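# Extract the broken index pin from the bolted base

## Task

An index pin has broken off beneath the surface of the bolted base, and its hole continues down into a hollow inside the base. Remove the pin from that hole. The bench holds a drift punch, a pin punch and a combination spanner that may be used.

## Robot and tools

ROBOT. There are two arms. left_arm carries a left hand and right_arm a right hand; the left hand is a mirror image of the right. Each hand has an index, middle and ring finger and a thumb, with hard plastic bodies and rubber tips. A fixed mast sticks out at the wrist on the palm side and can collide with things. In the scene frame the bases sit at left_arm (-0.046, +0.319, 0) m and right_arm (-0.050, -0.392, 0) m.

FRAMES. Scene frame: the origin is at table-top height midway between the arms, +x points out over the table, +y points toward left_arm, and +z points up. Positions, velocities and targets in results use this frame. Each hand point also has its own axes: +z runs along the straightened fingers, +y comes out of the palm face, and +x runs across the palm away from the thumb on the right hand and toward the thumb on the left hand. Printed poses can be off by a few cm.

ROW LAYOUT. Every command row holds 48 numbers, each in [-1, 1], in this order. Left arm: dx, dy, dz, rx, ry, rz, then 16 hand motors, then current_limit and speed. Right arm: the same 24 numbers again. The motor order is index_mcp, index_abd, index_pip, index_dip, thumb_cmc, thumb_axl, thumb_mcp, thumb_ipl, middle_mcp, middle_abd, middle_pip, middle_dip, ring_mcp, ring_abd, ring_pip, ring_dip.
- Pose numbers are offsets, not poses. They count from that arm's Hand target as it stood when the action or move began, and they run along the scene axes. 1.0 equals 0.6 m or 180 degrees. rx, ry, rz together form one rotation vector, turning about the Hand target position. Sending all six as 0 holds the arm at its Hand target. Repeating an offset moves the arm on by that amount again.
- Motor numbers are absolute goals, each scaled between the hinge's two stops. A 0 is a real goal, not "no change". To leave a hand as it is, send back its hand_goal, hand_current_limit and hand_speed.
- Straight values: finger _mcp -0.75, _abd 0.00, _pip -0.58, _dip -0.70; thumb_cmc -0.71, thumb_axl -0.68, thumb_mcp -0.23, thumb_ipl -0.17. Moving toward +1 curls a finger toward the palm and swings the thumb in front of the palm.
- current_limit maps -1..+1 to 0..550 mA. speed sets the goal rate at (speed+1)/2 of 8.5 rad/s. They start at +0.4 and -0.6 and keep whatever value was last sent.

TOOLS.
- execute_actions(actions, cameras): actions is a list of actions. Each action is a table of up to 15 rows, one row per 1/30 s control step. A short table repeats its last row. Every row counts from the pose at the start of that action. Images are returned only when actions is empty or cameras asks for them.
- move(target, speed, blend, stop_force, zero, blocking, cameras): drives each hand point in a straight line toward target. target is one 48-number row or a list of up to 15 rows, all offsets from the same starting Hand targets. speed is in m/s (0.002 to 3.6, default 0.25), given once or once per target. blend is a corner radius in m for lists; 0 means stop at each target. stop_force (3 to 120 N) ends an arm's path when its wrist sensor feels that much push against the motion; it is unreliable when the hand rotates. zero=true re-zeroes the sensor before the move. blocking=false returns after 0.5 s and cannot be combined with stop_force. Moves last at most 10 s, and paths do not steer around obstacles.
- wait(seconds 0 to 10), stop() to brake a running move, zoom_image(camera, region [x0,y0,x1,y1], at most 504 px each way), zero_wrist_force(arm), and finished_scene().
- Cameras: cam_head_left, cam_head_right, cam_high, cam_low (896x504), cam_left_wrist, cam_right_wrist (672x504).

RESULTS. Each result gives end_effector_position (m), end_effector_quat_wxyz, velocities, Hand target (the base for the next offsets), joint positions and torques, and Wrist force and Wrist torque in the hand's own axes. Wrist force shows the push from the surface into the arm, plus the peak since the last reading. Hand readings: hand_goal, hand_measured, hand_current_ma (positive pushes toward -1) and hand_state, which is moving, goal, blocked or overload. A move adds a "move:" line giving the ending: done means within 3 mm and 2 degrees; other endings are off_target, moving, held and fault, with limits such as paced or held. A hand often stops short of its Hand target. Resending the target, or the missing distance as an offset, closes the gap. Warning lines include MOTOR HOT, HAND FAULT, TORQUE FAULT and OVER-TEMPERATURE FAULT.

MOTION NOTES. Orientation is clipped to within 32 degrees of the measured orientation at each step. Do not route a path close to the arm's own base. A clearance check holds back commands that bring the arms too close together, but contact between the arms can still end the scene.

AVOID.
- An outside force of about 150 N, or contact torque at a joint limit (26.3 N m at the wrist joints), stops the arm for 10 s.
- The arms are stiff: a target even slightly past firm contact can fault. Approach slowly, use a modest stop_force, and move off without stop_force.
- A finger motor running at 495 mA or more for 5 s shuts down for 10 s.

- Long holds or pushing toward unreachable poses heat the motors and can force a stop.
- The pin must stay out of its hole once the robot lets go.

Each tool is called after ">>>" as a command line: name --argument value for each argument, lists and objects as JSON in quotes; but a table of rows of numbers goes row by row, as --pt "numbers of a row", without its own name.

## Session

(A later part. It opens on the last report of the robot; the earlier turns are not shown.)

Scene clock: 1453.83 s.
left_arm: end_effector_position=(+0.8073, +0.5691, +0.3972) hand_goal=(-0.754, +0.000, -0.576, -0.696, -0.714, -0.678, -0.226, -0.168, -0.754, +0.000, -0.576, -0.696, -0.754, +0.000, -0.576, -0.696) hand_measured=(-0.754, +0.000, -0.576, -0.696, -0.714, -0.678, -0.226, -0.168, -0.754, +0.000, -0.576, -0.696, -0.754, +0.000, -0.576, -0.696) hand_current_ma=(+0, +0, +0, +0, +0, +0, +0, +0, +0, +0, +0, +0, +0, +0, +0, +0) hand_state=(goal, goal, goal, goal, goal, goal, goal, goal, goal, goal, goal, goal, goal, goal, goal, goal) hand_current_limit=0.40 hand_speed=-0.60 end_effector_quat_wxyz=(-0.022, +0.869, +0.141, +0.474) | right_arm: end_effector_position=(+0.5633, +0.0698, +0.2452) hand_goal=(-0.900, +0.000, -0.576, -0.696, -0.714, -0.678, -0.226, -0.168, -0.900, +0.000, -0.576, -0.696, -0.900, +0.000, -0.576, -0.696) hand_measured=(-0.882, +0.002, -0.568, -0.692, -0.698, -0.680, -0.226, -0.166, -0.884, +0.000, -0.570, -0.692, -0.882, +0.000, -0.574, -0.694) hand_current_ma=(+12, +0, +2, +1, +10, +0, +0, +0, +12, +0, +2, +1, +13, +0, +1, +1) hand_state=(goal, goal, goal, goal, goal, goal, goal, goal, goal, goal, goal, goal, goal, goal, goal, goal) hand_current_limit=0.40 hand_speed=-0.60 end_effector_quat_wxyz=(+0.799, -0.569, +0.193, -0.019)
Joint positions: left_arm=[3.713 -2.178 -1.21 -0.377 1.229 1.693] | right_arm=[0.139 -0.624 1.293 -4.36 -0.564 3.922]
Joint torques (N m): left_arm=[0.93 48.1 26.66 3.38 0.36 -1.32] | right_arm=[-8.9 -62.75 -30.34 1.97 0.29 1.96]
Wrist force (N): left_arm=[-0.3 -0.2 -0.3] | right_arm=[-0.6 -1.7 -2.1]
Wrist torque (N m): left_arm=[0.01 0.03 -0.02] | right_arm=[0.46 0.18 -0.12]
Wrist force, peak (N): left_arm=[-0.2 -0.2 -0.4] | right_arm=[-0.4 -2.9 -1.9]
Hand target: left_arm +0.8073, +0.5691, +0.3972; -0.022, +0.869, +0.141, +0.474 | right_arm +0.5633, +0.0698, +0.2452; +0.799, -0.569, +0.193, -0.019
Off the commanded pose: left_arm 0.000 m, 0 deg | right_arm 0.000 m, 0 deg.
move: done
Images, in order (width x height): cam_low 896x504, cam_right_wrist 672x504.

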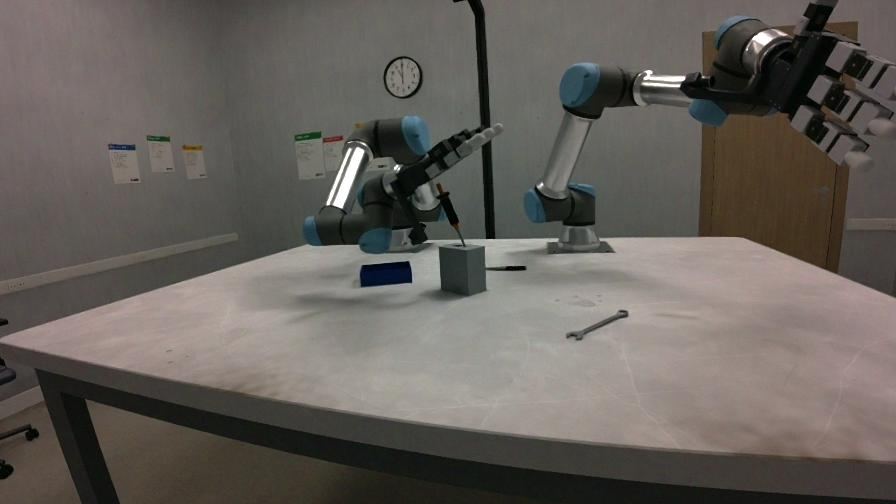

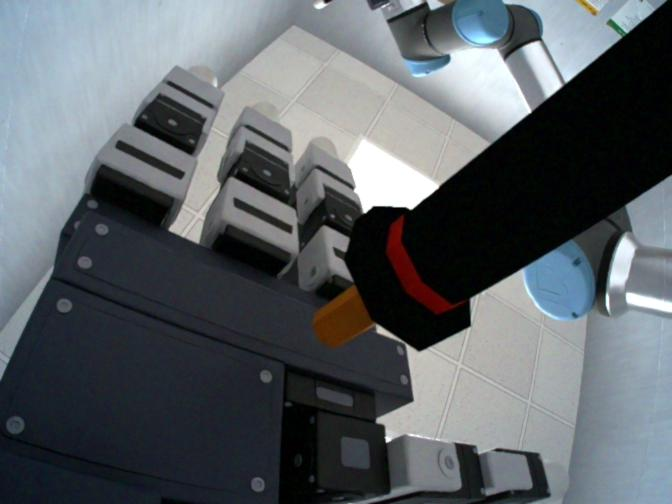

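>>> move --target '[0,0,0,0,0,0,-0.754,0,-0.576,-0.696,-0.714,-0.678,-0.226,-0.168,-0.754,0,-0.576,-0.696,-0.754,0,-0.576,-0.696,0.4,-0.6, -0.0079,0.0148,-0.0382,0,0,0,-0.9,0.0,-0.576,-0.696,-0.714,-0.678,-0.226,-0.168,-0.9,0.0,-0.576,-0.696,-0.9,0,-0.576,-0.696,0.4,-0.6]' --speed 0.01 --stop_force 3 --cameras '["cam_low","cam_right_wrist","cam_head_left"]'

>>> zoom_image --camera "cam_low" --region '[380, 120, 520, 260]'

Scene clock: 1463.27 s.
left_arm: end_effector_position=(+0.8073, +0.5691, +0.3972) hand_goal=(-0.754, +0.000, -0.576, -0.696, -0.714, -0.678, -0.226, -0.168, -0.754, +0.000, -0.576, -0.696, -0.754, +0.000, -0.576, -0.696) hand_measured=(-0.754, +0.000, -0.576, -0.696, -0.714, -0.678, -0.226, -0.168, -0.754, +0.000, -0.576, -0.696, -0.754, +0.000, -0.576, -0.696) hand_current_ma=(+0, +0, +0, +0, +0, +0, +0, +0, +0, +0, +0, +0, +0, +0, +0, +0) hand_state=(goal, goal, goal, goal, goal, goal, goal, goal, goal, goal, goal, goal, goal, goal, goal, goal) hand_current_limit=0.40 hand_speed=-0.60 end_effector_quat_wxyz=(-0.022, +0.869, +0.141, +0.474) | right_arm: end_effector_position=(+0.5600, +0.0757, +0.2298) hand_goal=(-0.900, +0.000, -0.576, -0.696, -0.714, -0.678, -0.226, -0.168, -0.900, +0.000, -0.576, -0.696, -0.900, +0.000, -0.576, -0.696) hand_measured=(-0.882, +0.002, -0.568, -0.692, -0.698, -0.680, -0.226, -0.166, -0.884, +0.000, -0.570, -0.692, -0.882, +0.000, -0.574, -0.694) hand_current_ma=(+12, +0, +2, +1, +10, +0, +0, +0, +12, +0, +2, +1, +13, +0, +1, +1) hand_state=(goal, goal, goal, goal, goal, goal, goal, goal, goal, goal, goal, goal, goal, goal, goal, goal) hand_current_limit=0.40 hand_speed=-0.60 end_effector_quat_wxyz=(+0.799, -0.569, +0.193, -0.019)
Joint positions: left_arm=[3.713 -2.178 -1.21 -0.377 1.229 1.693] | right_arm=[0.149 -0.602 1.299 -4.379 -0.573 3.912]
Joint torques (N m): left_arm=[0.13 49.93 26.06 2.97 0.9 -1.38] | right_arm=[-7.94 -61.19 -26.58 1.88 0.11 1.71]
Wrist force (N): left_arm=[-0.2 0.0 -0.3] | right_arm=[-0.9 -5.0 -1.9]
Wrist torque (N m): left_arm=[0.03 0.02 -0.01] | right_arm=[0.16 0.22 -0.19]
Wrist force, peak (N): left_arm=[-0.3 -0.1 -0.4] | right_arm=[-0.6 -14.0 -1.5]
Hand target: left_arm +0.8073, +0.5691, +0.3972; -0.022, +0.869, +0.141, +0.474 | right_arm +0.5601, +0.0757, +0.2298; +0.799, -0.569, +0.193, -0.019 (not the last commanded pose)
Off the commanded pose: left_arm 0.000 m, 0 deg | right_arm 0.008 m, 0 deg.
move: contact (right_arm)
Images, in order (width x height): cam_head_left 896x504, cam_low 896x504, cam_right_wrist 672x504.

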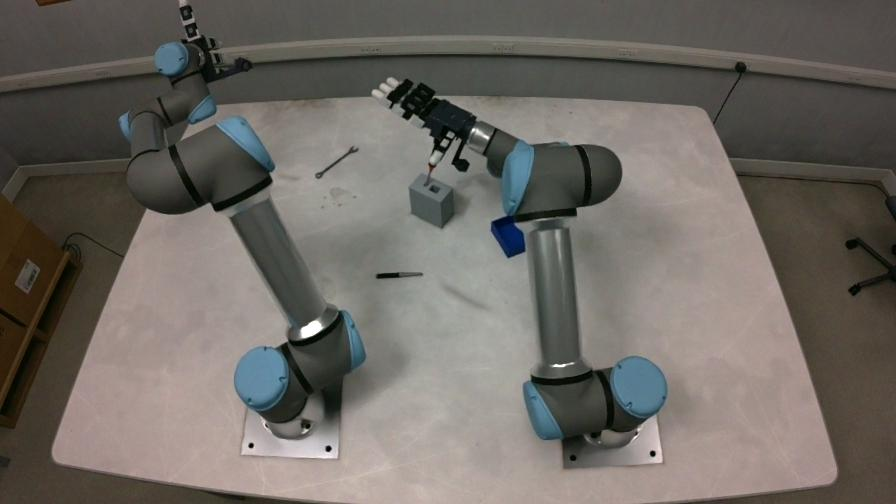

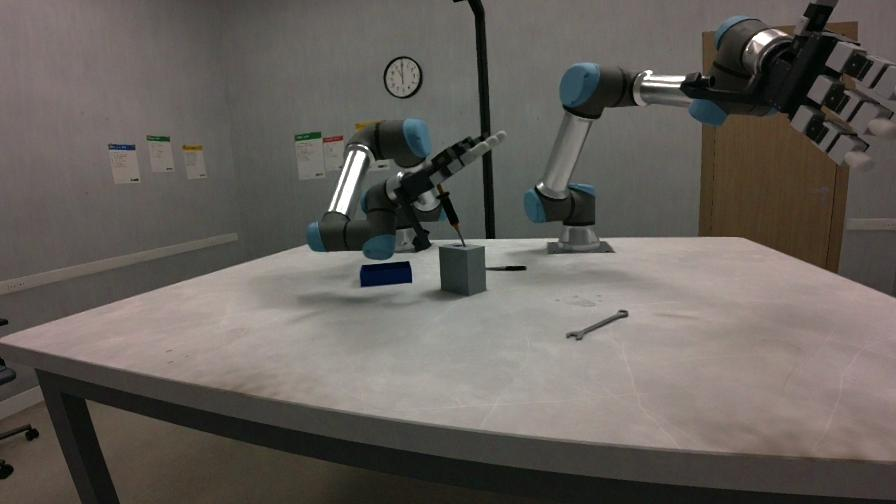

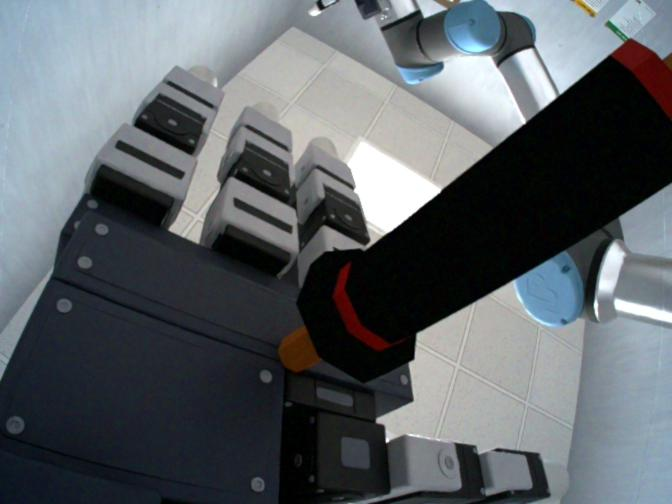

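Scaled by 3.600 from the camera's 896x504 image, which has a finer 1280x720 frame.

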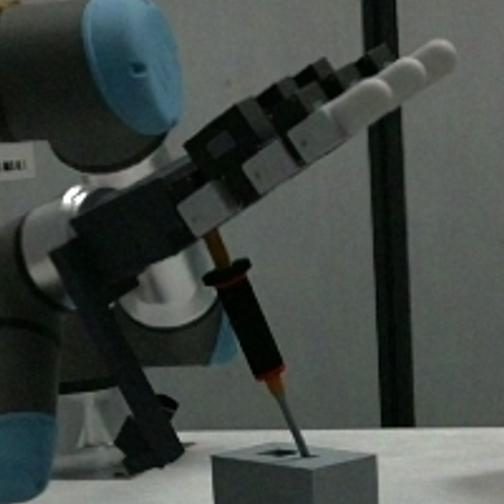

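>>> move --target '[0,0,0,0,0,0,-0.754,0,-0.576,-0.696,-0.714,-0.678,-0.226,-0.168,-0.754,0,-0.576,-0.696,-0.754,0,-0.576,-0.696,0.4,-0.6, -0.0065,0.0122,-0.002,-0.0196,-0.01045,0,-0.9,0.0,-0.576,-0.696,-0.714,-0.678,-0.226,-0.168,-0.9,0.0,-0.576,-0.696,-0.9,0,-0.576,-0.696,0.4,-0.6]' --speed 0.02 --cameras '["cam_low","cam_right_wrist"]'

>>> zoom_image --camera "cam_low" --region '[380, 120, 520, 260]'

Scene clock: 1481.73 s.
left_arm: end_effector_position=(+0.8073, +0.5691, +0.3972) hand_goal=(-0.754, +0.000, -0.576, -0.696, -0.714, -0.678, -0.226, -0.168, -0.754, +0.000, -0.576, -0.696, -0.754, +0.000, -0.576, -0.696) hand_measured=(-0.754, +0.000, -0.576, -0.696, -0.714, -0.678, -0.226, -0.168, -0.754, +0.000, -0.576, -0.696, -0.754, +0.000, -0.576, -0.696) hand_current_ma=(+0, +0, +0, +0, +0, +0, +0, +0, +0, +0, +0, +0, +0, +0, +0, +0) hand_state=(goal, goal, goal, goal, goal, goal, goal, goal, goal, goal, goal, goal, goal, goal, goal, goal) hand_current_limit=0.40 hand_speed=-0.60 end_effector_quat_wxyz=(-0.022, +0.869, +0.141, +0.474) | right_arm: end_effector_position=(+0.5561, +0.0831, +0.2286) hand_goal=(-0.900, +0.000, -0.576, -0.696, -0.714, -0.678, -0.226, -0.168, -0.900, +0.000, -0.576, -0.696, -0.900, +0.000, -0.576, -0.696) hand_measured=(-0.882, +0.002, -0.568, -0.692, -0.698, -0.680, -0.226, -0.166, -0.884, +0.000, -0.570, -0.692, -0.882, +0.000, -0.574, -0.694) hand_current_ma=(+12, +0, +2, +1, +10, +0, +0, +0, +12, +0, +2, +1, +13, +0, +1, +1) hand_state=(goal, goal, goal, goal, goal, goal, goal, goal, goal, goal, goal, goal, goal, goal, goal, goal) hand_current_limit=0.40 hand_speed=-0.60 end_effector_quat_wxyz=(+0.785, -0.593, +0.179, -0.034) end_effector_velocity=(-0.001, +0.001, +0.000) end_effector_angular_velocity=(+0.002, +0.001, +0.004)
Joint positions: left_arm=[3.713 -2.178 -1.21 -0.377 1.229 1.693] | right_arm=[0.164 -0.631 1.332 -4.302 -0.554 3.79]
Joint velocities: left_arm=[within noise] | right_arm=[0.001 0 -0.001 -0.004 0.002 0.007]
Joint torques (N m): left_arm=[0.26 49.32 26.61 3.31 0.97 -1.42] | right_arm=[1.75 -49 -15.48 -1.31 -0.99 2.03]
Wrist force (N): left_arm=[-0.2 0.0 -0.3] | right_arm=[-0.6 -1.8 -2.3]
Wrist torque (N m): left_arm=[0.02 0.02 -0.02] | right_arm=[0.46 0.20 -0.17]
Wrist force, peak (N): left_arm=[-0.3 -0.2 -0.3] | right_arm=[-0.6 -4.8 -2.1]
Hand target: left_arm +0.8073, +0.5691, +0.3972; -0.022, +0.869, +0.141, +0.474 | right_arm +0.5562, +0.0831, +0.2286; +0.785, -0.593, +0.179, -0.034
Off the commanded pose: left_arm 0.000 m, 0 deg | right_arm 0.000 m, 0 deg.
move: done
Images, in order (width x height): cam_low 896x504, cam_right_wrist 672x504.

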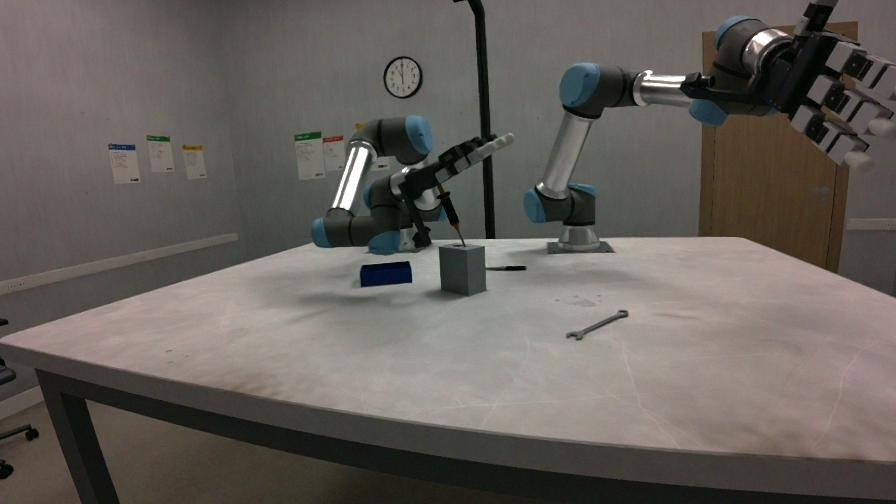

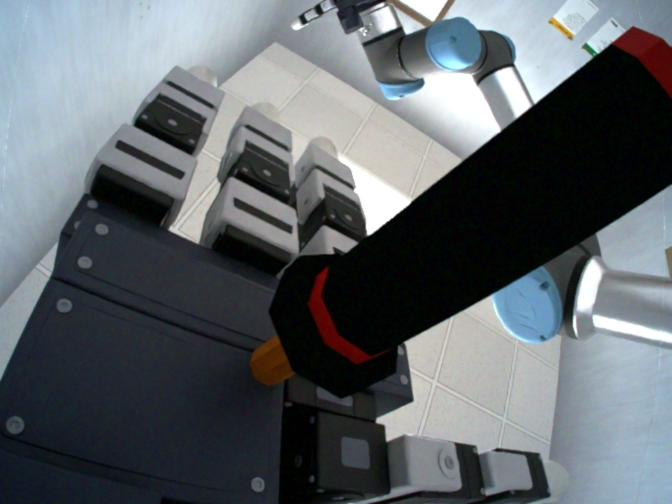

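Scaled by 3.600 from the camera's 896x504 image, which has a finer 1280x720 frame.

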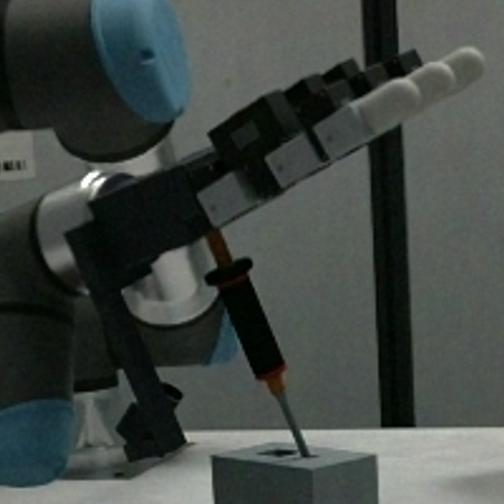

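>>> move --target '[0,0,0,0,0,0,-0.754,0,-0.576,-0.696,-0.714,-0.678,-0.226,-0.168,-0.754,0,-0.576,-0.696,-0.754,0,-0.576,-0.696,0.4,-0.6, -0.0013,0.0025,-0.0079,0,0,0,-0.9,0.0,-0.576,-0.696,-0.714,-0.678,-0.226,-0.168,-0.9,0.0,-0.576,-0.696,-0.9,0,-0.576,-0.696,0.4,-0.6]' --speed 0.004 --stop_force 12 --cameras '["cam_right_wrist"]'

Scene clock: 1492.00 s.
left_arm: end_effector_position=(+0.8073, +0.5691, +0.3972) hand_goal=(-0.754, +0.000, -0.576, -0.696, -0.714, -0.678, -0.226, -0.168, -0.754, +0.000, -0.576, -0.696, -0.754, +0.000, -0.576, -0.696) hand_measured=(-0.754, +0.000, -0.576, -0.696, -0.714, -0.678, -0.226, -0.168, -0.754, +0.000, -0.576, -0.696, -0.754, +0.000, -0.576, -0.696) hand_current_ma=(+0, +0, +0, +0, +0, +0, +0, +0, +0, +0, +0, +0, +0, +0, +0, +0) hand_state=(goal, goal, goal, goal, goal, goal, goal, goal, goal, goal, goal, goal, goal, goal, goal, goal) hand_current_limit=0.40 hand_speed=-0.60 end_effector_quat_wxyz=(-0.022, +0.869, +0.141, +0.474) | right_arm: end_effector_position=(+0.5562, +0.0831, +0.2282) hand_goal=(-0.900, +0.000, -0.576, -0.696, -0.714, -0.678, -0.226, -0.168, -0.900, +0.000, -0.576, -0.696, -0.900, +0.000, -0.576, -0.696) hand_measured=(-0.882, +0.002, -0.568, -0.692, -0.698, -0.680, -0.226, -0.166, -0.884, +0.000, -0.570, -0.692, -0.882, +0.000, -0.574, -0.694) hand_current_ma=(+12, +0, +2, +1, +10, +0, +0, +0, +12, +0, +2, +1, +13, +0, +1, +1) hand_state=(goal, goal, goal, goal, goal, goal, goal, goal, goal, goal, goal, goal, goal, goal, goal, goal) hand_current_limit=0.40 hand_speed=-0.60 end_effector_quat_wxyz=(+0.785, -0.593, +0.179, -0.034)
Joint positions: left_arm=[3.713 -2.178 -1.21 -0.377 1.229 1.693] | right_arm=[0.164 -0.63 1.332 -4.303 -0.554 3.79]
Joint torques (N m): left_arm=[0.27 49.39 25.03 3.21 0.68 -1.21] | right_arm=[-7.05 -55.78 -20.17 1.25 1.39 1.79]
Wrist force (N): left_arm=[-0.2 -0.1 -0.2] | right_arm=[-0.3 -15.2 -1.9]
Wrist torque (N m): left_arm=[0.02 0.02 -0.02] | right_arm=[-0.72 0.17 -0.43]
Wrist force, peak (N): left_arm=[-0.3 -0.2 -0.4] | right_arm=[-0.1 -19.1 -1.9]
Hand target: left_arm +0.8073, +0.5691, +0.3972; -0.022, +0.869, +0.141, +0.474 | right_arm +0.5562, +0.0831, +0.2282; +0.785, -0.593, +0.179, -0.034 (not the last commanded pose)
Off the commanded pose: left_arm 0.000 m, 0 deg | right_arm 0.005 m, 0 deg.
move: contact (right_arm)
Images, in order (width x height): cam_right_wrist 672x504.

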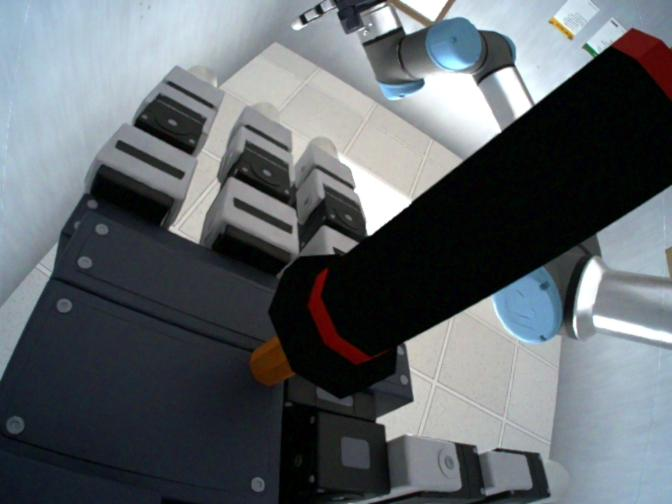

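>>> move --target '[0,0,0,0,0,0,-0.754,0,-0.576,-0.696,-0.714,-0.678,-0.226,-0.168,-0.754,0,-0.576,-0.696,-0.754,0,-0.576,-0.696,0.4,-0.6, -0.0065,0.012,-0.0037,-0.0196,-0.01045,0,-0.9,0.0,-0.576,-0.696,-0.714,-0.678,-0.226,-0.168,-0.9,0.0,-0.576,-0.696,-0.9,0,-0.576,-0.696,0.4,-0.6]' --speed 0.02 --cameras '["cam_low","cam_right_wrist"]'

>>> zoom_image --camera "cam_low" --region '[380, 120, 520, 260]'

Scene clock: 1503.27 s.
left_arm: end_effector_position=(+0.8073, +0.5691, +0.3972) hand_goal=(-0.754, +0.000, -0.576, -0.696, -0.714, -0.678, -0.226, -0.168, -0.754, +0.000, -0.576, -0.696, -0.754, +0.000, -0.576, -0.696) hand_measured=(-0.754, +0.000, -0.576, -0.696, -0.714, -0.678, -0.226, -0.168, -0.754, +0.000, -0.576, -0.696, -0.754, +0.000, -0.576, -0.696) hand_current_ma=(+0, +0, +0, +0, +0, +0, +0, +0, +0, +0, +0, +0, +0, +0, +0, +0) hand_state=(goal, goal, goal, goal, goal, goal, goal, goal, goal, goal, goal, goal, goal, goal, goal, goal) hand_current_limit=0.40 hand_speed=-0.60 end_effector_quat_wxyz=(-0.022, +0.869, +0.141, +0.474) | right_arm: end_effector_position=(+0.5522, +0.0903, +0.2260) hand_goal=(-0.900, +0.000, -0.576, -0.696, -0.714, -0.678, -0.226, -0.168, -0.900, +0.000, -0.576, -0.696, -0.900, +0.000, -0.576, -0.696) hand_measured=(-0.882, +0.002, -0.568, -0.692, -0.698, -0.680, -0.226, -0.166, -0.884, +0.000, -0.570, -0.692, -0.882, +0.000, -0.574, -0.694) hand_current_ma=(+12, +0, +2, +1, +10, +0, +0, +0, +12, +0, +2, +1, +13, +0, +1, +1) hand_state=(goal, goal, goal, goal, goal, goal, goal, goal, goal, goal, goal, goal, goal, goal, goal, goal) hand_current_limit=0.40 hand_speed=-0.60 end_effector_quat_wxyz=(+0.769, -0.616, +0.165, -0.049) end_effector_velocity=(+0.000, +0.000, +0.001) end_effector_angular_velocity=(+0.003, +0.001, -0.001)
Joint positions: left_arm=[3.713 -2.178 -1.21 -0.377 1.229 1.693] | right_arm=[0.18 -0.659 1.368 -4.221 -0.542 3.661]
Joint velocities: left_arm=[within noise] | right_arm=[0 -0.001 0 -0.003 -0.001 0.005]
Joint torques (N m): left_arm=[0.33 48.65 26.26 3.33 0.67 -1.58] | right_arm=[3.83 -36.36 -12.24 -1.72 0.77 1.95]
Wrist force (N): left_arm=[-0.1 0.0 -0.2] | right_arm=[0.1 -21.9 -1.9]
Wrist torque (N m): left_arm=[0.02 0.01 -0.01] | right_arm=[-1.30 0.17 -0.53]
Wrist force, peak (N): left_arm=[-0.3 -0.2 -0.5] | right_arm=[0.6 -22.1 -2.2]
Hand target: left_arm +0.8073, +0.5691, +0.3972; -0.022, +0.869, +0.141, +0.474 | right_arm +0.5523, +0.0903, +0.2260; +0.769, -0.616, +0.165, -0.049
Off the commanded pose: left_arm 0.000 m, 0 deg | right_arm 0.000 m, 0 deg.
move: done
Images, in order (width x height): cam_low 896x504, cam_right_wrist 672x504.

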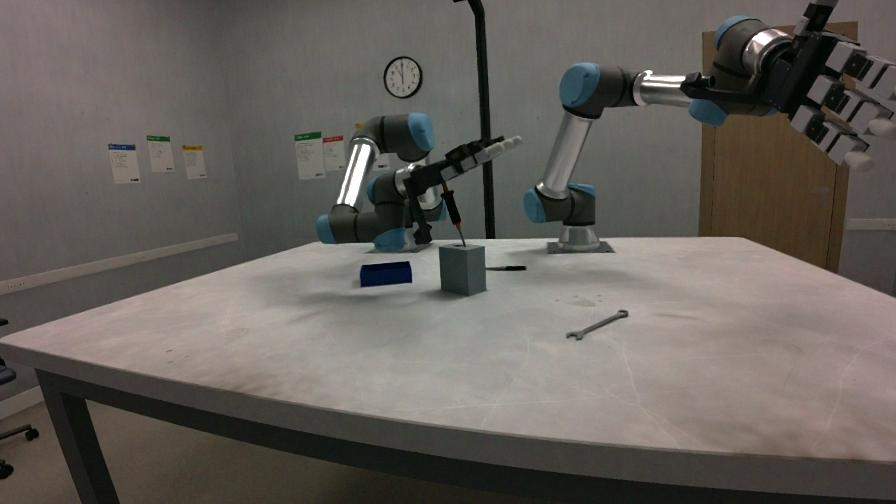

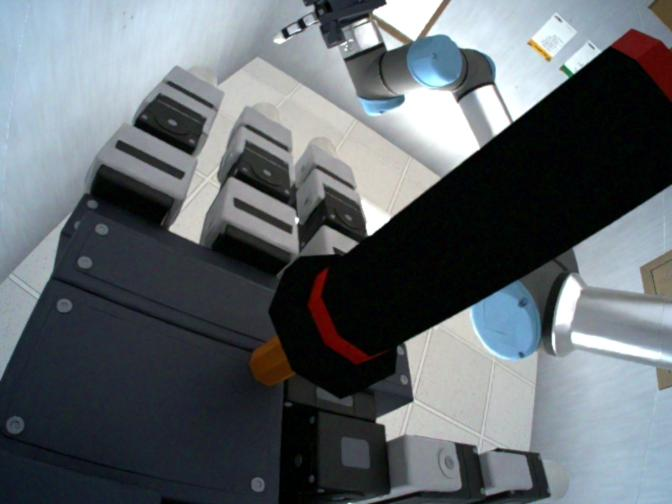

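Scaled by 3.600 from the camera's 896x504 image, which has a finer 1280x720 frame.

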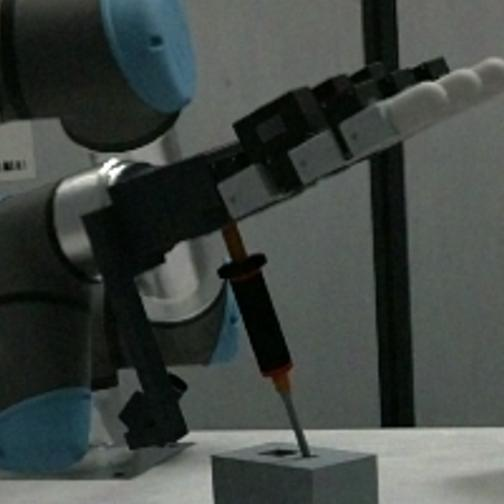

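>>> move --target '[0,0,0,0,0,0,-0.754,0,-0.576,-0.696,-0.714,-0.678,-0.226,-0.168,-0.754,0,-0.576,-0.696,-0.754,0,-0.576,-0.696,0.4,-0.6, -0.0062,0.0117,-0.0042,-0.0196,-0.01045,0,-0.9,0.0,-0.576,-0.696,-0.714,-0.678,-0.226,-0.168,-0.9,0.0,-0.576,-0.696,-0.9,0,-0.576,-0.696,0.4,-0.6]' --speed 0.02 --cameras '["cam_right_wrist"]'

Scene clock: 1512.73 s.
left_arm: end_effector_position=(+0.8073, +0.5691, +0.3972) hand_goal=(-0.754, +0.000, -0.576, -0.696, -0.714, -0.678, -0.226, -0.168, -0.754, +0.000, -0.576, -0.696, -0.754, +0.000, -0.576, -0.696) hand_measured=(-0.754, +0.000, -0.576, -0.696, -0.714, -0.678, -0.226, -0.168, -0.754, +0.000, -0.576, -0.696, -0.754, +0.000, -0.576, -0.696) hand_current_ma=(+0, +0, +0, +0, +0, +0, +0, +0, +0, +0, +0, +0, +0, +0, +0, +0) hand_state=(goal, goal, goal, goal, goal, goal, goal, goal, goal, goal, goal, goal, goal, goal, goal, goal) hand_current_limit=0.40 hand_speed=-0.60 end_effector_quat_wxyz=(-0.022, +0.869, +0.141, +0.474) | right_arm: end_effector_position=(+0.5485, +0.0974, +0.2235) hand_goal=(-0.900, +0.000, -0.576, -0.696, -0.714, -0.678, -0.226, -0.168, -0.900, +0.000, -0.576, -0.696, -0.900, +0.000, -0.576, -0.696) hand_measured=(-0.882, +0.002, -0.568, -0.692, -0.698, -0.680, -0.226, -0.166, -0.884, +0.000, -0.570, -0.692, -0.882, +0.000, -0.574, -0.694) hand_current_ma=(+12, +0, +2, +1, +10, +0, +0, +0, +12, +0, +2, +1, +13, +0, +1, +1) hand_state=(goal, goal, goal, goal, goal, goal, goal, goal, goal, goal, goal, goal, goal, goal, goal, goal) hand_current_limit=0.40 hand_speed=-0.60 end_effector_quat_wxyz=(+0.752, -0.638, +0.150, -0.064) end_effector_velocity=(+0.000, +0.000, +0.002) end_effector_angular_velocity=(+0.003, +0.000, -0.001)
Joint positions: left_arm=[3.713 -2.178 -1.21 -0.377 1.229 1.693] | right_arm=[0.198 -0.689 1.405 -4.134 -0.538 3.527]
Joint velocities: left_arm=[within noise] | right_arm=[0.001 -0.001 0 -0.003 -0.002 0.005]
Joint torques (N m): left_arm=[-0.21 49.99 25.28 3.05 0.76 -1.48] | right_arm=[2.87 -35.27 -13.75 -1.56 1.15 1.59]
Wrist force (N): left_arm=[-0.2 0.0 -0.2] | right_arm=[0.5 -22.2 -2.2]
Wrist torque (N m): left_arm=[0.02 0.02 -0.02] | right_arm=[-1.32 0.14 -0.49]
Wrist force, peak (N): left_arm=[-0.2 -0.3 -0.4] | right_arm=[0.8 -24.5 -2.3]
Hand target: left_arm +0.8073, +0.5691, +0.3972; -0.022, +0.869, +0.141, +0.474 | right_arm +0.5486, +0.0973, +0.2234; +0.752, -0.638, +0.151, -0.064
Off the commanded pose: left_arm 0.000 m, 0 deg | right_arm 0.000 m, 0 deg.
move: done
Images, in order (width x height): cam_right_wrist 672x504.

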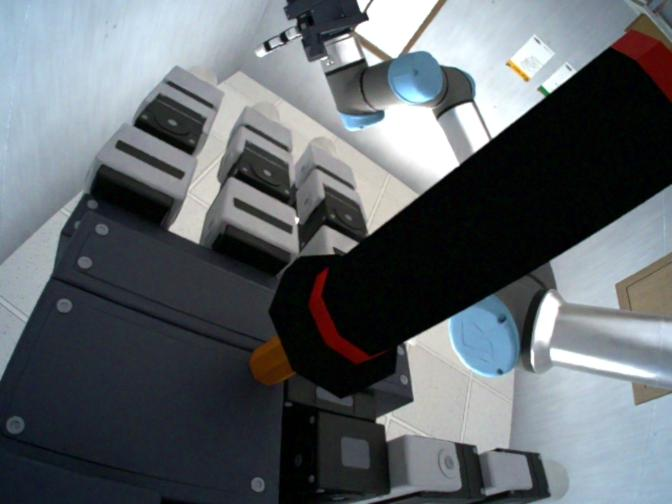

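>>> move --target '[0,0,0,0,0,0,-0.754,0,-0.576,-0.696,-0.714,-0.678,-0.226,-0.168,-0.754,0,-0.576,-0.696,-0.754,0,-0.576,-0.696,0.4,-0.6, -0.006,0.0115,-0.0052,-0.0196,-0.01045,0,-0.9,0.0,-0.576,-0.696,-0.714,-0.678,-0.226,-0.168,-0.9,0.0,-0.576,-0.696,-0.9,0,-0.576,-0.696,0.4,-0.6]' --speed 0.02 --cameras '["cam_right_wrist","cam_low"]'

>>> zoom_image --camera "cam_low" --region '[380, 120, 520, 260]'

Scene clock: 1521.20 s.
left_arm: end_effector_position=(+0.8073, +0.5691, +0.3972) hand_goal=(-0.754, +0.000, -0.576, -0.696, -0.714, -0.678, -0.226, -0.168, -0.754, +0.000, -0.576, -0.696, -0.754, +0.000, -0.576, -0.696) hand_measured=(-0.754, +0.000, -0.576, -0.696, -0.714, -0.678, -0.226, -0.168, -0.754, +0.000, -0.576, -0.696, -0.754, +0.000, -0.576, -0.696) hand_current_ma=(+0, +0, +0, +0, +0, +0, +0, +0, +0, +0, +0, +0, +0, +0, +0, +0) hand_state=(goal, goal, goal, goal, goal, goal, goal, goal, goal, goal, goal, goal, goal, goal, goal, goal) hand_current_limit=0.40 hand_speed=-0.60 end_effector_quat_wxyz=(-0.022, +0.869, +0.141, +0.474) | right_arm: end_effector_position=(+0.5449, +0.1043, +0.2203) hand_goal=(-0.900, +0.000, -0.576, -0.696, -0.714, -0.678, -0.226, -0.168, -0.900, +0.000, -0.576, -0.696, -0.900, +0.000, -0.576, -0.696) hand_measured=(-0.882, +0.002, -0.568, -0.692, -0.698, -0.680, -0.226, -0.166, -0.884, +0.000, -0.570, -0.692, -0.882, +0.000, -0.574, -0.694) hand_current_ma=(+12, +0, +2, +1, +10, +0, +0, +0, +12, +0, +2, +1, +13, +0, +1, +1) hand_state=(goal, goal, goal, goal, goal, goal, goal, goal, goal, goal, goal, goal, goal, goal, goal, goal) hand_current_limit=0.40 hand_speed=-0.60 end_effector_quat_wxyz=(+0.735, -0.660, +0.136, -0.079) end_effector_velocity=(+0.000, +0.000, +0.000) end_effector_angular_velocity=(+0.002, +0.002, +0.001)
Joint positions: left_arm=[3.713 -2.178 -1.21 -0.377 1.229 1.693] | right_arm=[0.216 -0.72 1.442 -4.043 -0.541 3.391]
Joint velocities: left_arm=[within noise] | right_arm=[-0.001 0 0 -0.003 0.001 0.005]
Joint torques (N m): left_arm=[1.55 50.21 26.83 3.37 0.51 -1.46] | right_arm=[1.24 -32.59 -12.1 -0.98 -0.26 2.14]
Wrist force (N): left_arm=[0.0 -0.2 -0.1] | right_arm=[0.7 -25.0 -2.2]
Wrist torque (N m): left_arm=[-0.01 0.00 0.00] | right_arm=[-1.54 0.13 -0.49]
Wrist force, peak (N): left_arm=[-0.3 -0.2 -0.4] | right_arm=[0.7 -26.7 -2.4]
Hand target: left_arm +0.8073, +0.5691, +0.3972; -0.022, +0.869, +0.141, +0.474 | right_arm +0.5450, +0.1042, +0.2203; +0.735, -0.660, +0.136, -0.079
Off the commanded pose: left_arm 0.000 m, 0 deg | right_arm 0.000 m, 0 deg.
move: done
Images, in order (width x height): cam_low 896x504, cam_right_wrist 672x504.

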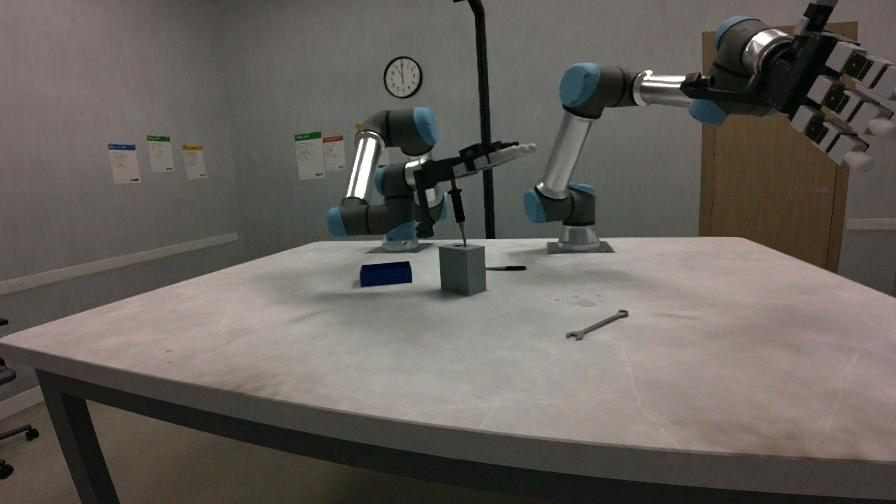

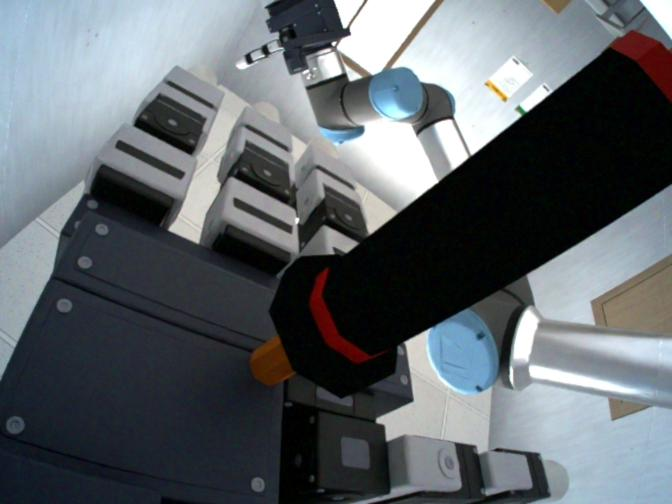

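Scaled by 3.600 from the camera's 896x504 image, which has a finer 1280x720 frame.

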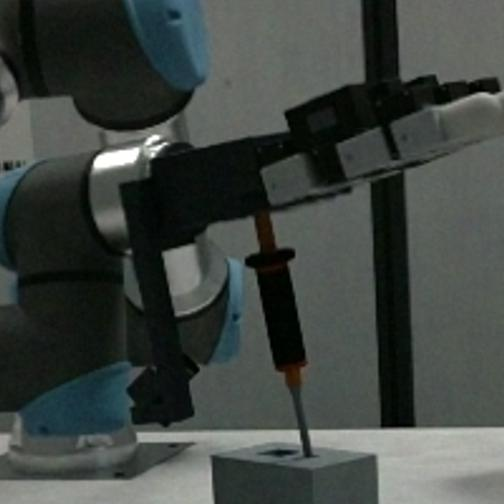

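>>> move --pt "0 0 0 0 0 0 -0.754 0 -0.576 -0.696 -0.714 -0.678 -0.226 -0.168 -0.754 0 -0.576 -0.696 -0.754 0 -0.576 -0.696 0.4 -0.6 -0.0058 0.0112 -0.0057 -0.0196 -0.01045 0 -0.9 0.0 -0.576 -0.696 -0.714 -0.678 -0.226 -0.168 -0.9 0.0 -0.576 -0.696 -0.9 0 -0.576 -0.696 0.4 -0.6" --pt "0 0 0 0 0 0 -0.754 0 -0.576 -0.696 -0.714 -0.678 -0.226 -0.168 -0.754 0 -0.576 -0.696 -0.754 0 -0.576 -0.696 0.4 -0.6 -0.0115 0.0218 -0.0127 -0.0392 -0.0209 0 -0.9 0.0 -0.576 -0.696 -0.714 -0.678 -0.226 -0.168 -0.9 0.0 -0.576 -0.696 -0.9 0 -0.576 -0.696 0.4 -0.6" --speed 0.02 --cameras '["cam_right_wrist","cam_low","cam_head_left","cam_high"]'

>>> zoom_image --camera "cam_low" --region '[380, 120, 520, 260]'

>>> zoom_image --camera "cam_head_left" --region '[370, 80, 490, 220]'

Scene clock: 1536.70 s.
left_arm: end_effector_position=(+0.8073, +0.5691, +0.3972) hand_goal=(-0.754, +0.000, -0.576, -0.696, -0.714, -0.678, -0.226, -0.168, -0.754, +0.000, -0.576, -0.696, -0.754, +0.000, -0.576, -0.696) hand_measured=(-0.754, +0.000, -0.576, -0.696, -0.714, -0.678, -0.226, -0.168, -0.754, +0.000, -0.576, -0.696, -0.754, +0.000, -0.576, -0.696) hand_current_ma=(+0, +0, +0, +0, +0, +0, +0, +0, +0, +0, +0, +0, +0, +0, +0, +0) hand_state=(goal, goal, goal, goal, goal, goal, goal, goal, goal, goal, goal, goal, goal, goal, goal, goal) hand_current_limit=0.40 hand_speed=-0.60 end_effector_quat_wxyz=(-0.022, +0.869, +0.141, +0.474) | right_arm: end_effector_position=(+0.5380, +0.1173, +0.2127) hand_goal=(-0.900, +0.000, -0.576, -0.696, -0.714, -0.678, -0.226, -0.168, -0.900, +0.000, -0.576, -0.696, -0.900, +0.000, -0.576, -0.696) hand_measured=(-0.882, +0.002, -0.568, -0.692, -0.698, -0.680, -0.226, -0.166, -0.884, +0.000, -0.570, -0.692, -0.882, +0.000, -0.574, -0.694) hand_current_ma=(+12, +0, +2, +1, +10, +0, +0, +0, +12, +0, +2, +1, +13, +0, +1, +1) hand_state=(goal, goal, goal, goal, goal, goal, goal, goal, goal, goal, goal, goal, goal, goal, goal, goal) hand_current_limit=0.40 hand_speed=-0.60 end_effector_quat_wxyz=(+0.697, -0.701, +0.107, -0.109) end_effector_velocity=(-0.001, +0.000, +0.001) end_effector_angular_velocity=(+0.003, +0.002, +0.001)
Joint positions: left_arm=[3.713 -2.178 -1.21 -0.377 1.229 1.693] | right_arm=[0.257 -0.779 1.51 -3.862 -0.57 3.128]
Joint velocities: left_arm=[within noise] | right_arm=[0 0 0 -0.004 0 0.007]
Joint torques (N m): left_arm=[0.56 50.05 26.26 3.04 0.85 -1.41] | right_arm=[-1.16 -30.91 -7.83 -1.66 0.35 1.63]
Wrist force (N): left_arm=[-0.2 -0.3 -0.2] | right_arm=[0.4 -26.9 -2.3]
Wrist torque (N m): left_arm=[-0.02 0.02 -0.01] | right_arm=[-1.63 0.18 -0.48]
Wrist force, peak (N): left_arm=[-0.3 -0.3 -0.3] | right_arm=[0.4 -27.5 -2.2]
Hand target: left_arm +0.8073, +0.5691, +0.3972; -0.022, +0.869, +0.141, +0.474 | right_arm +0.5381, +0.1173, +0.2127; +0.697, -0.701, +0.107, -0.109
Off the commanded pose: left_arm 0.000 m, 0 deg | right_arm 0.000 m, 0 deg.
move: done
Images, in order (width x height): cam_head_left 896x504, cam_high 896x504, cam_low 896x504, cam_right_wrist 672x504.

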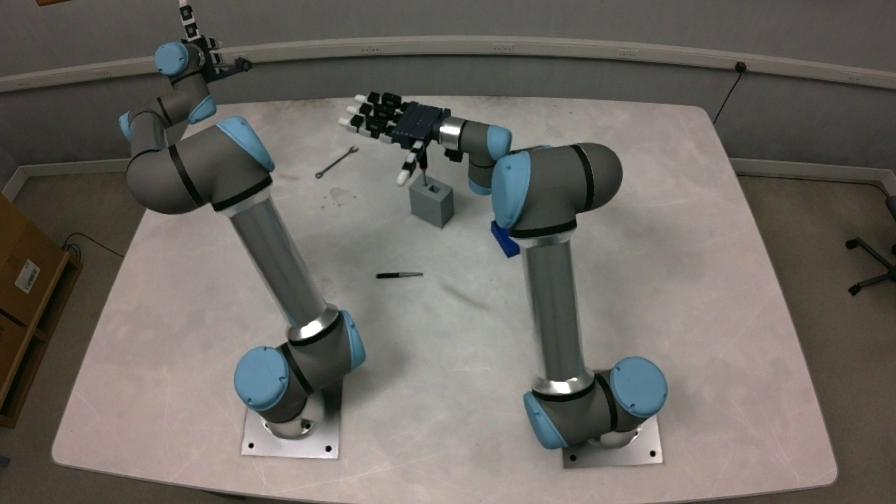

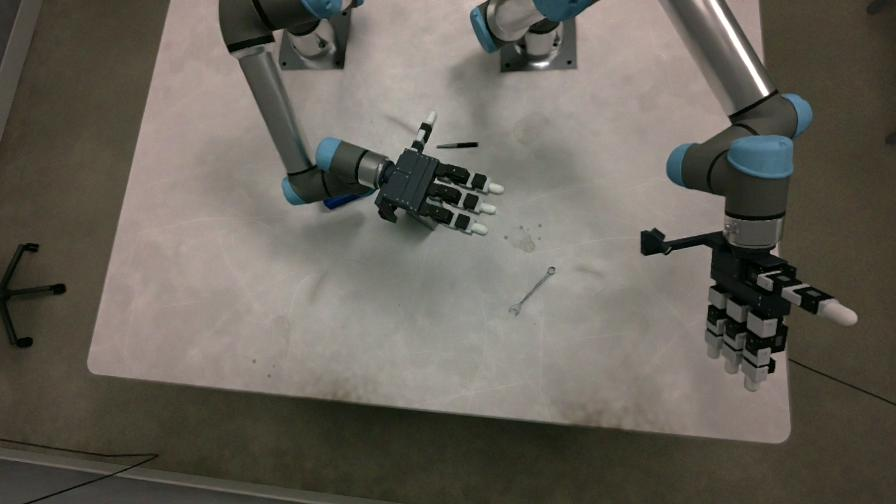

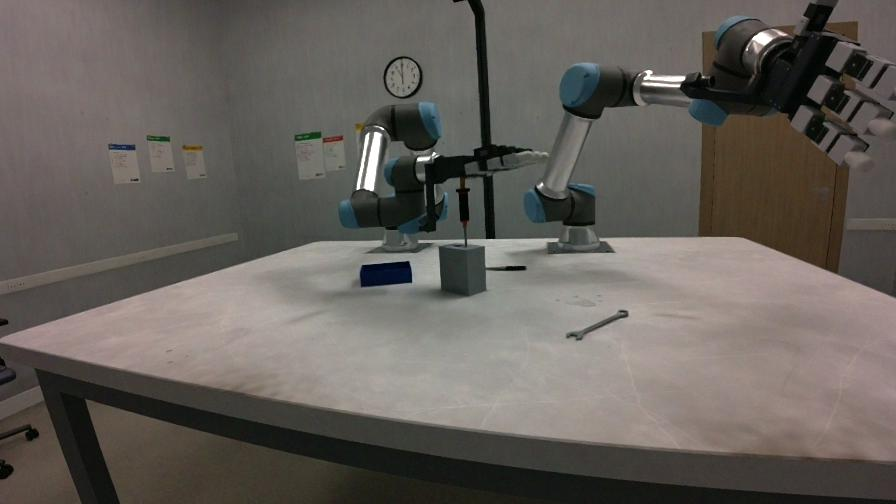

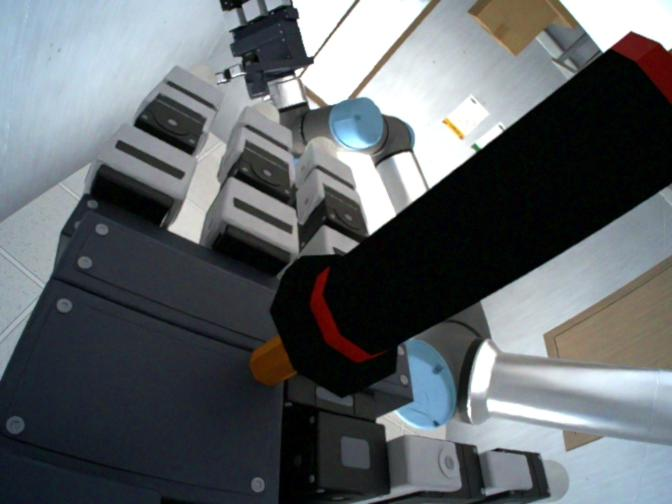

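Scaled by 3.600 from the camera's 896x504 image, which has a finer 1280x720 frame.

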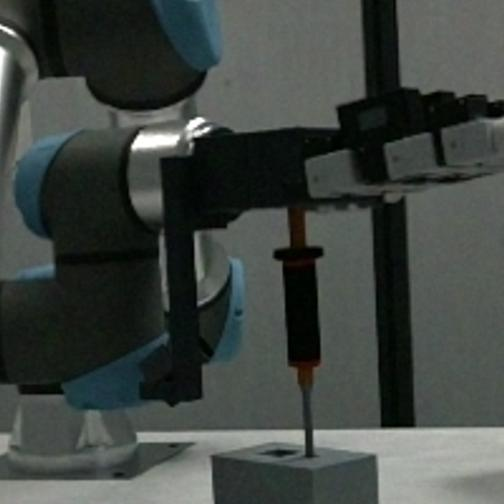

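Scaled by 3.600 from the camera's 896x504 image, which has a finer 1280x720 frame.

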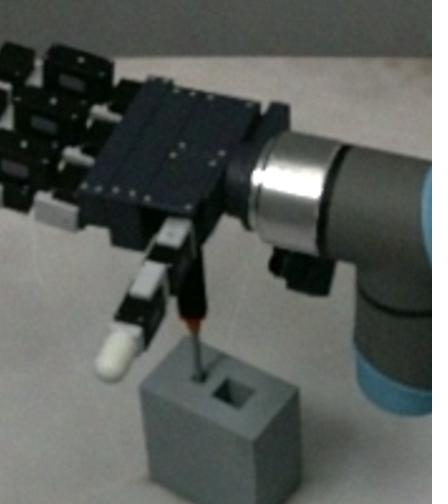

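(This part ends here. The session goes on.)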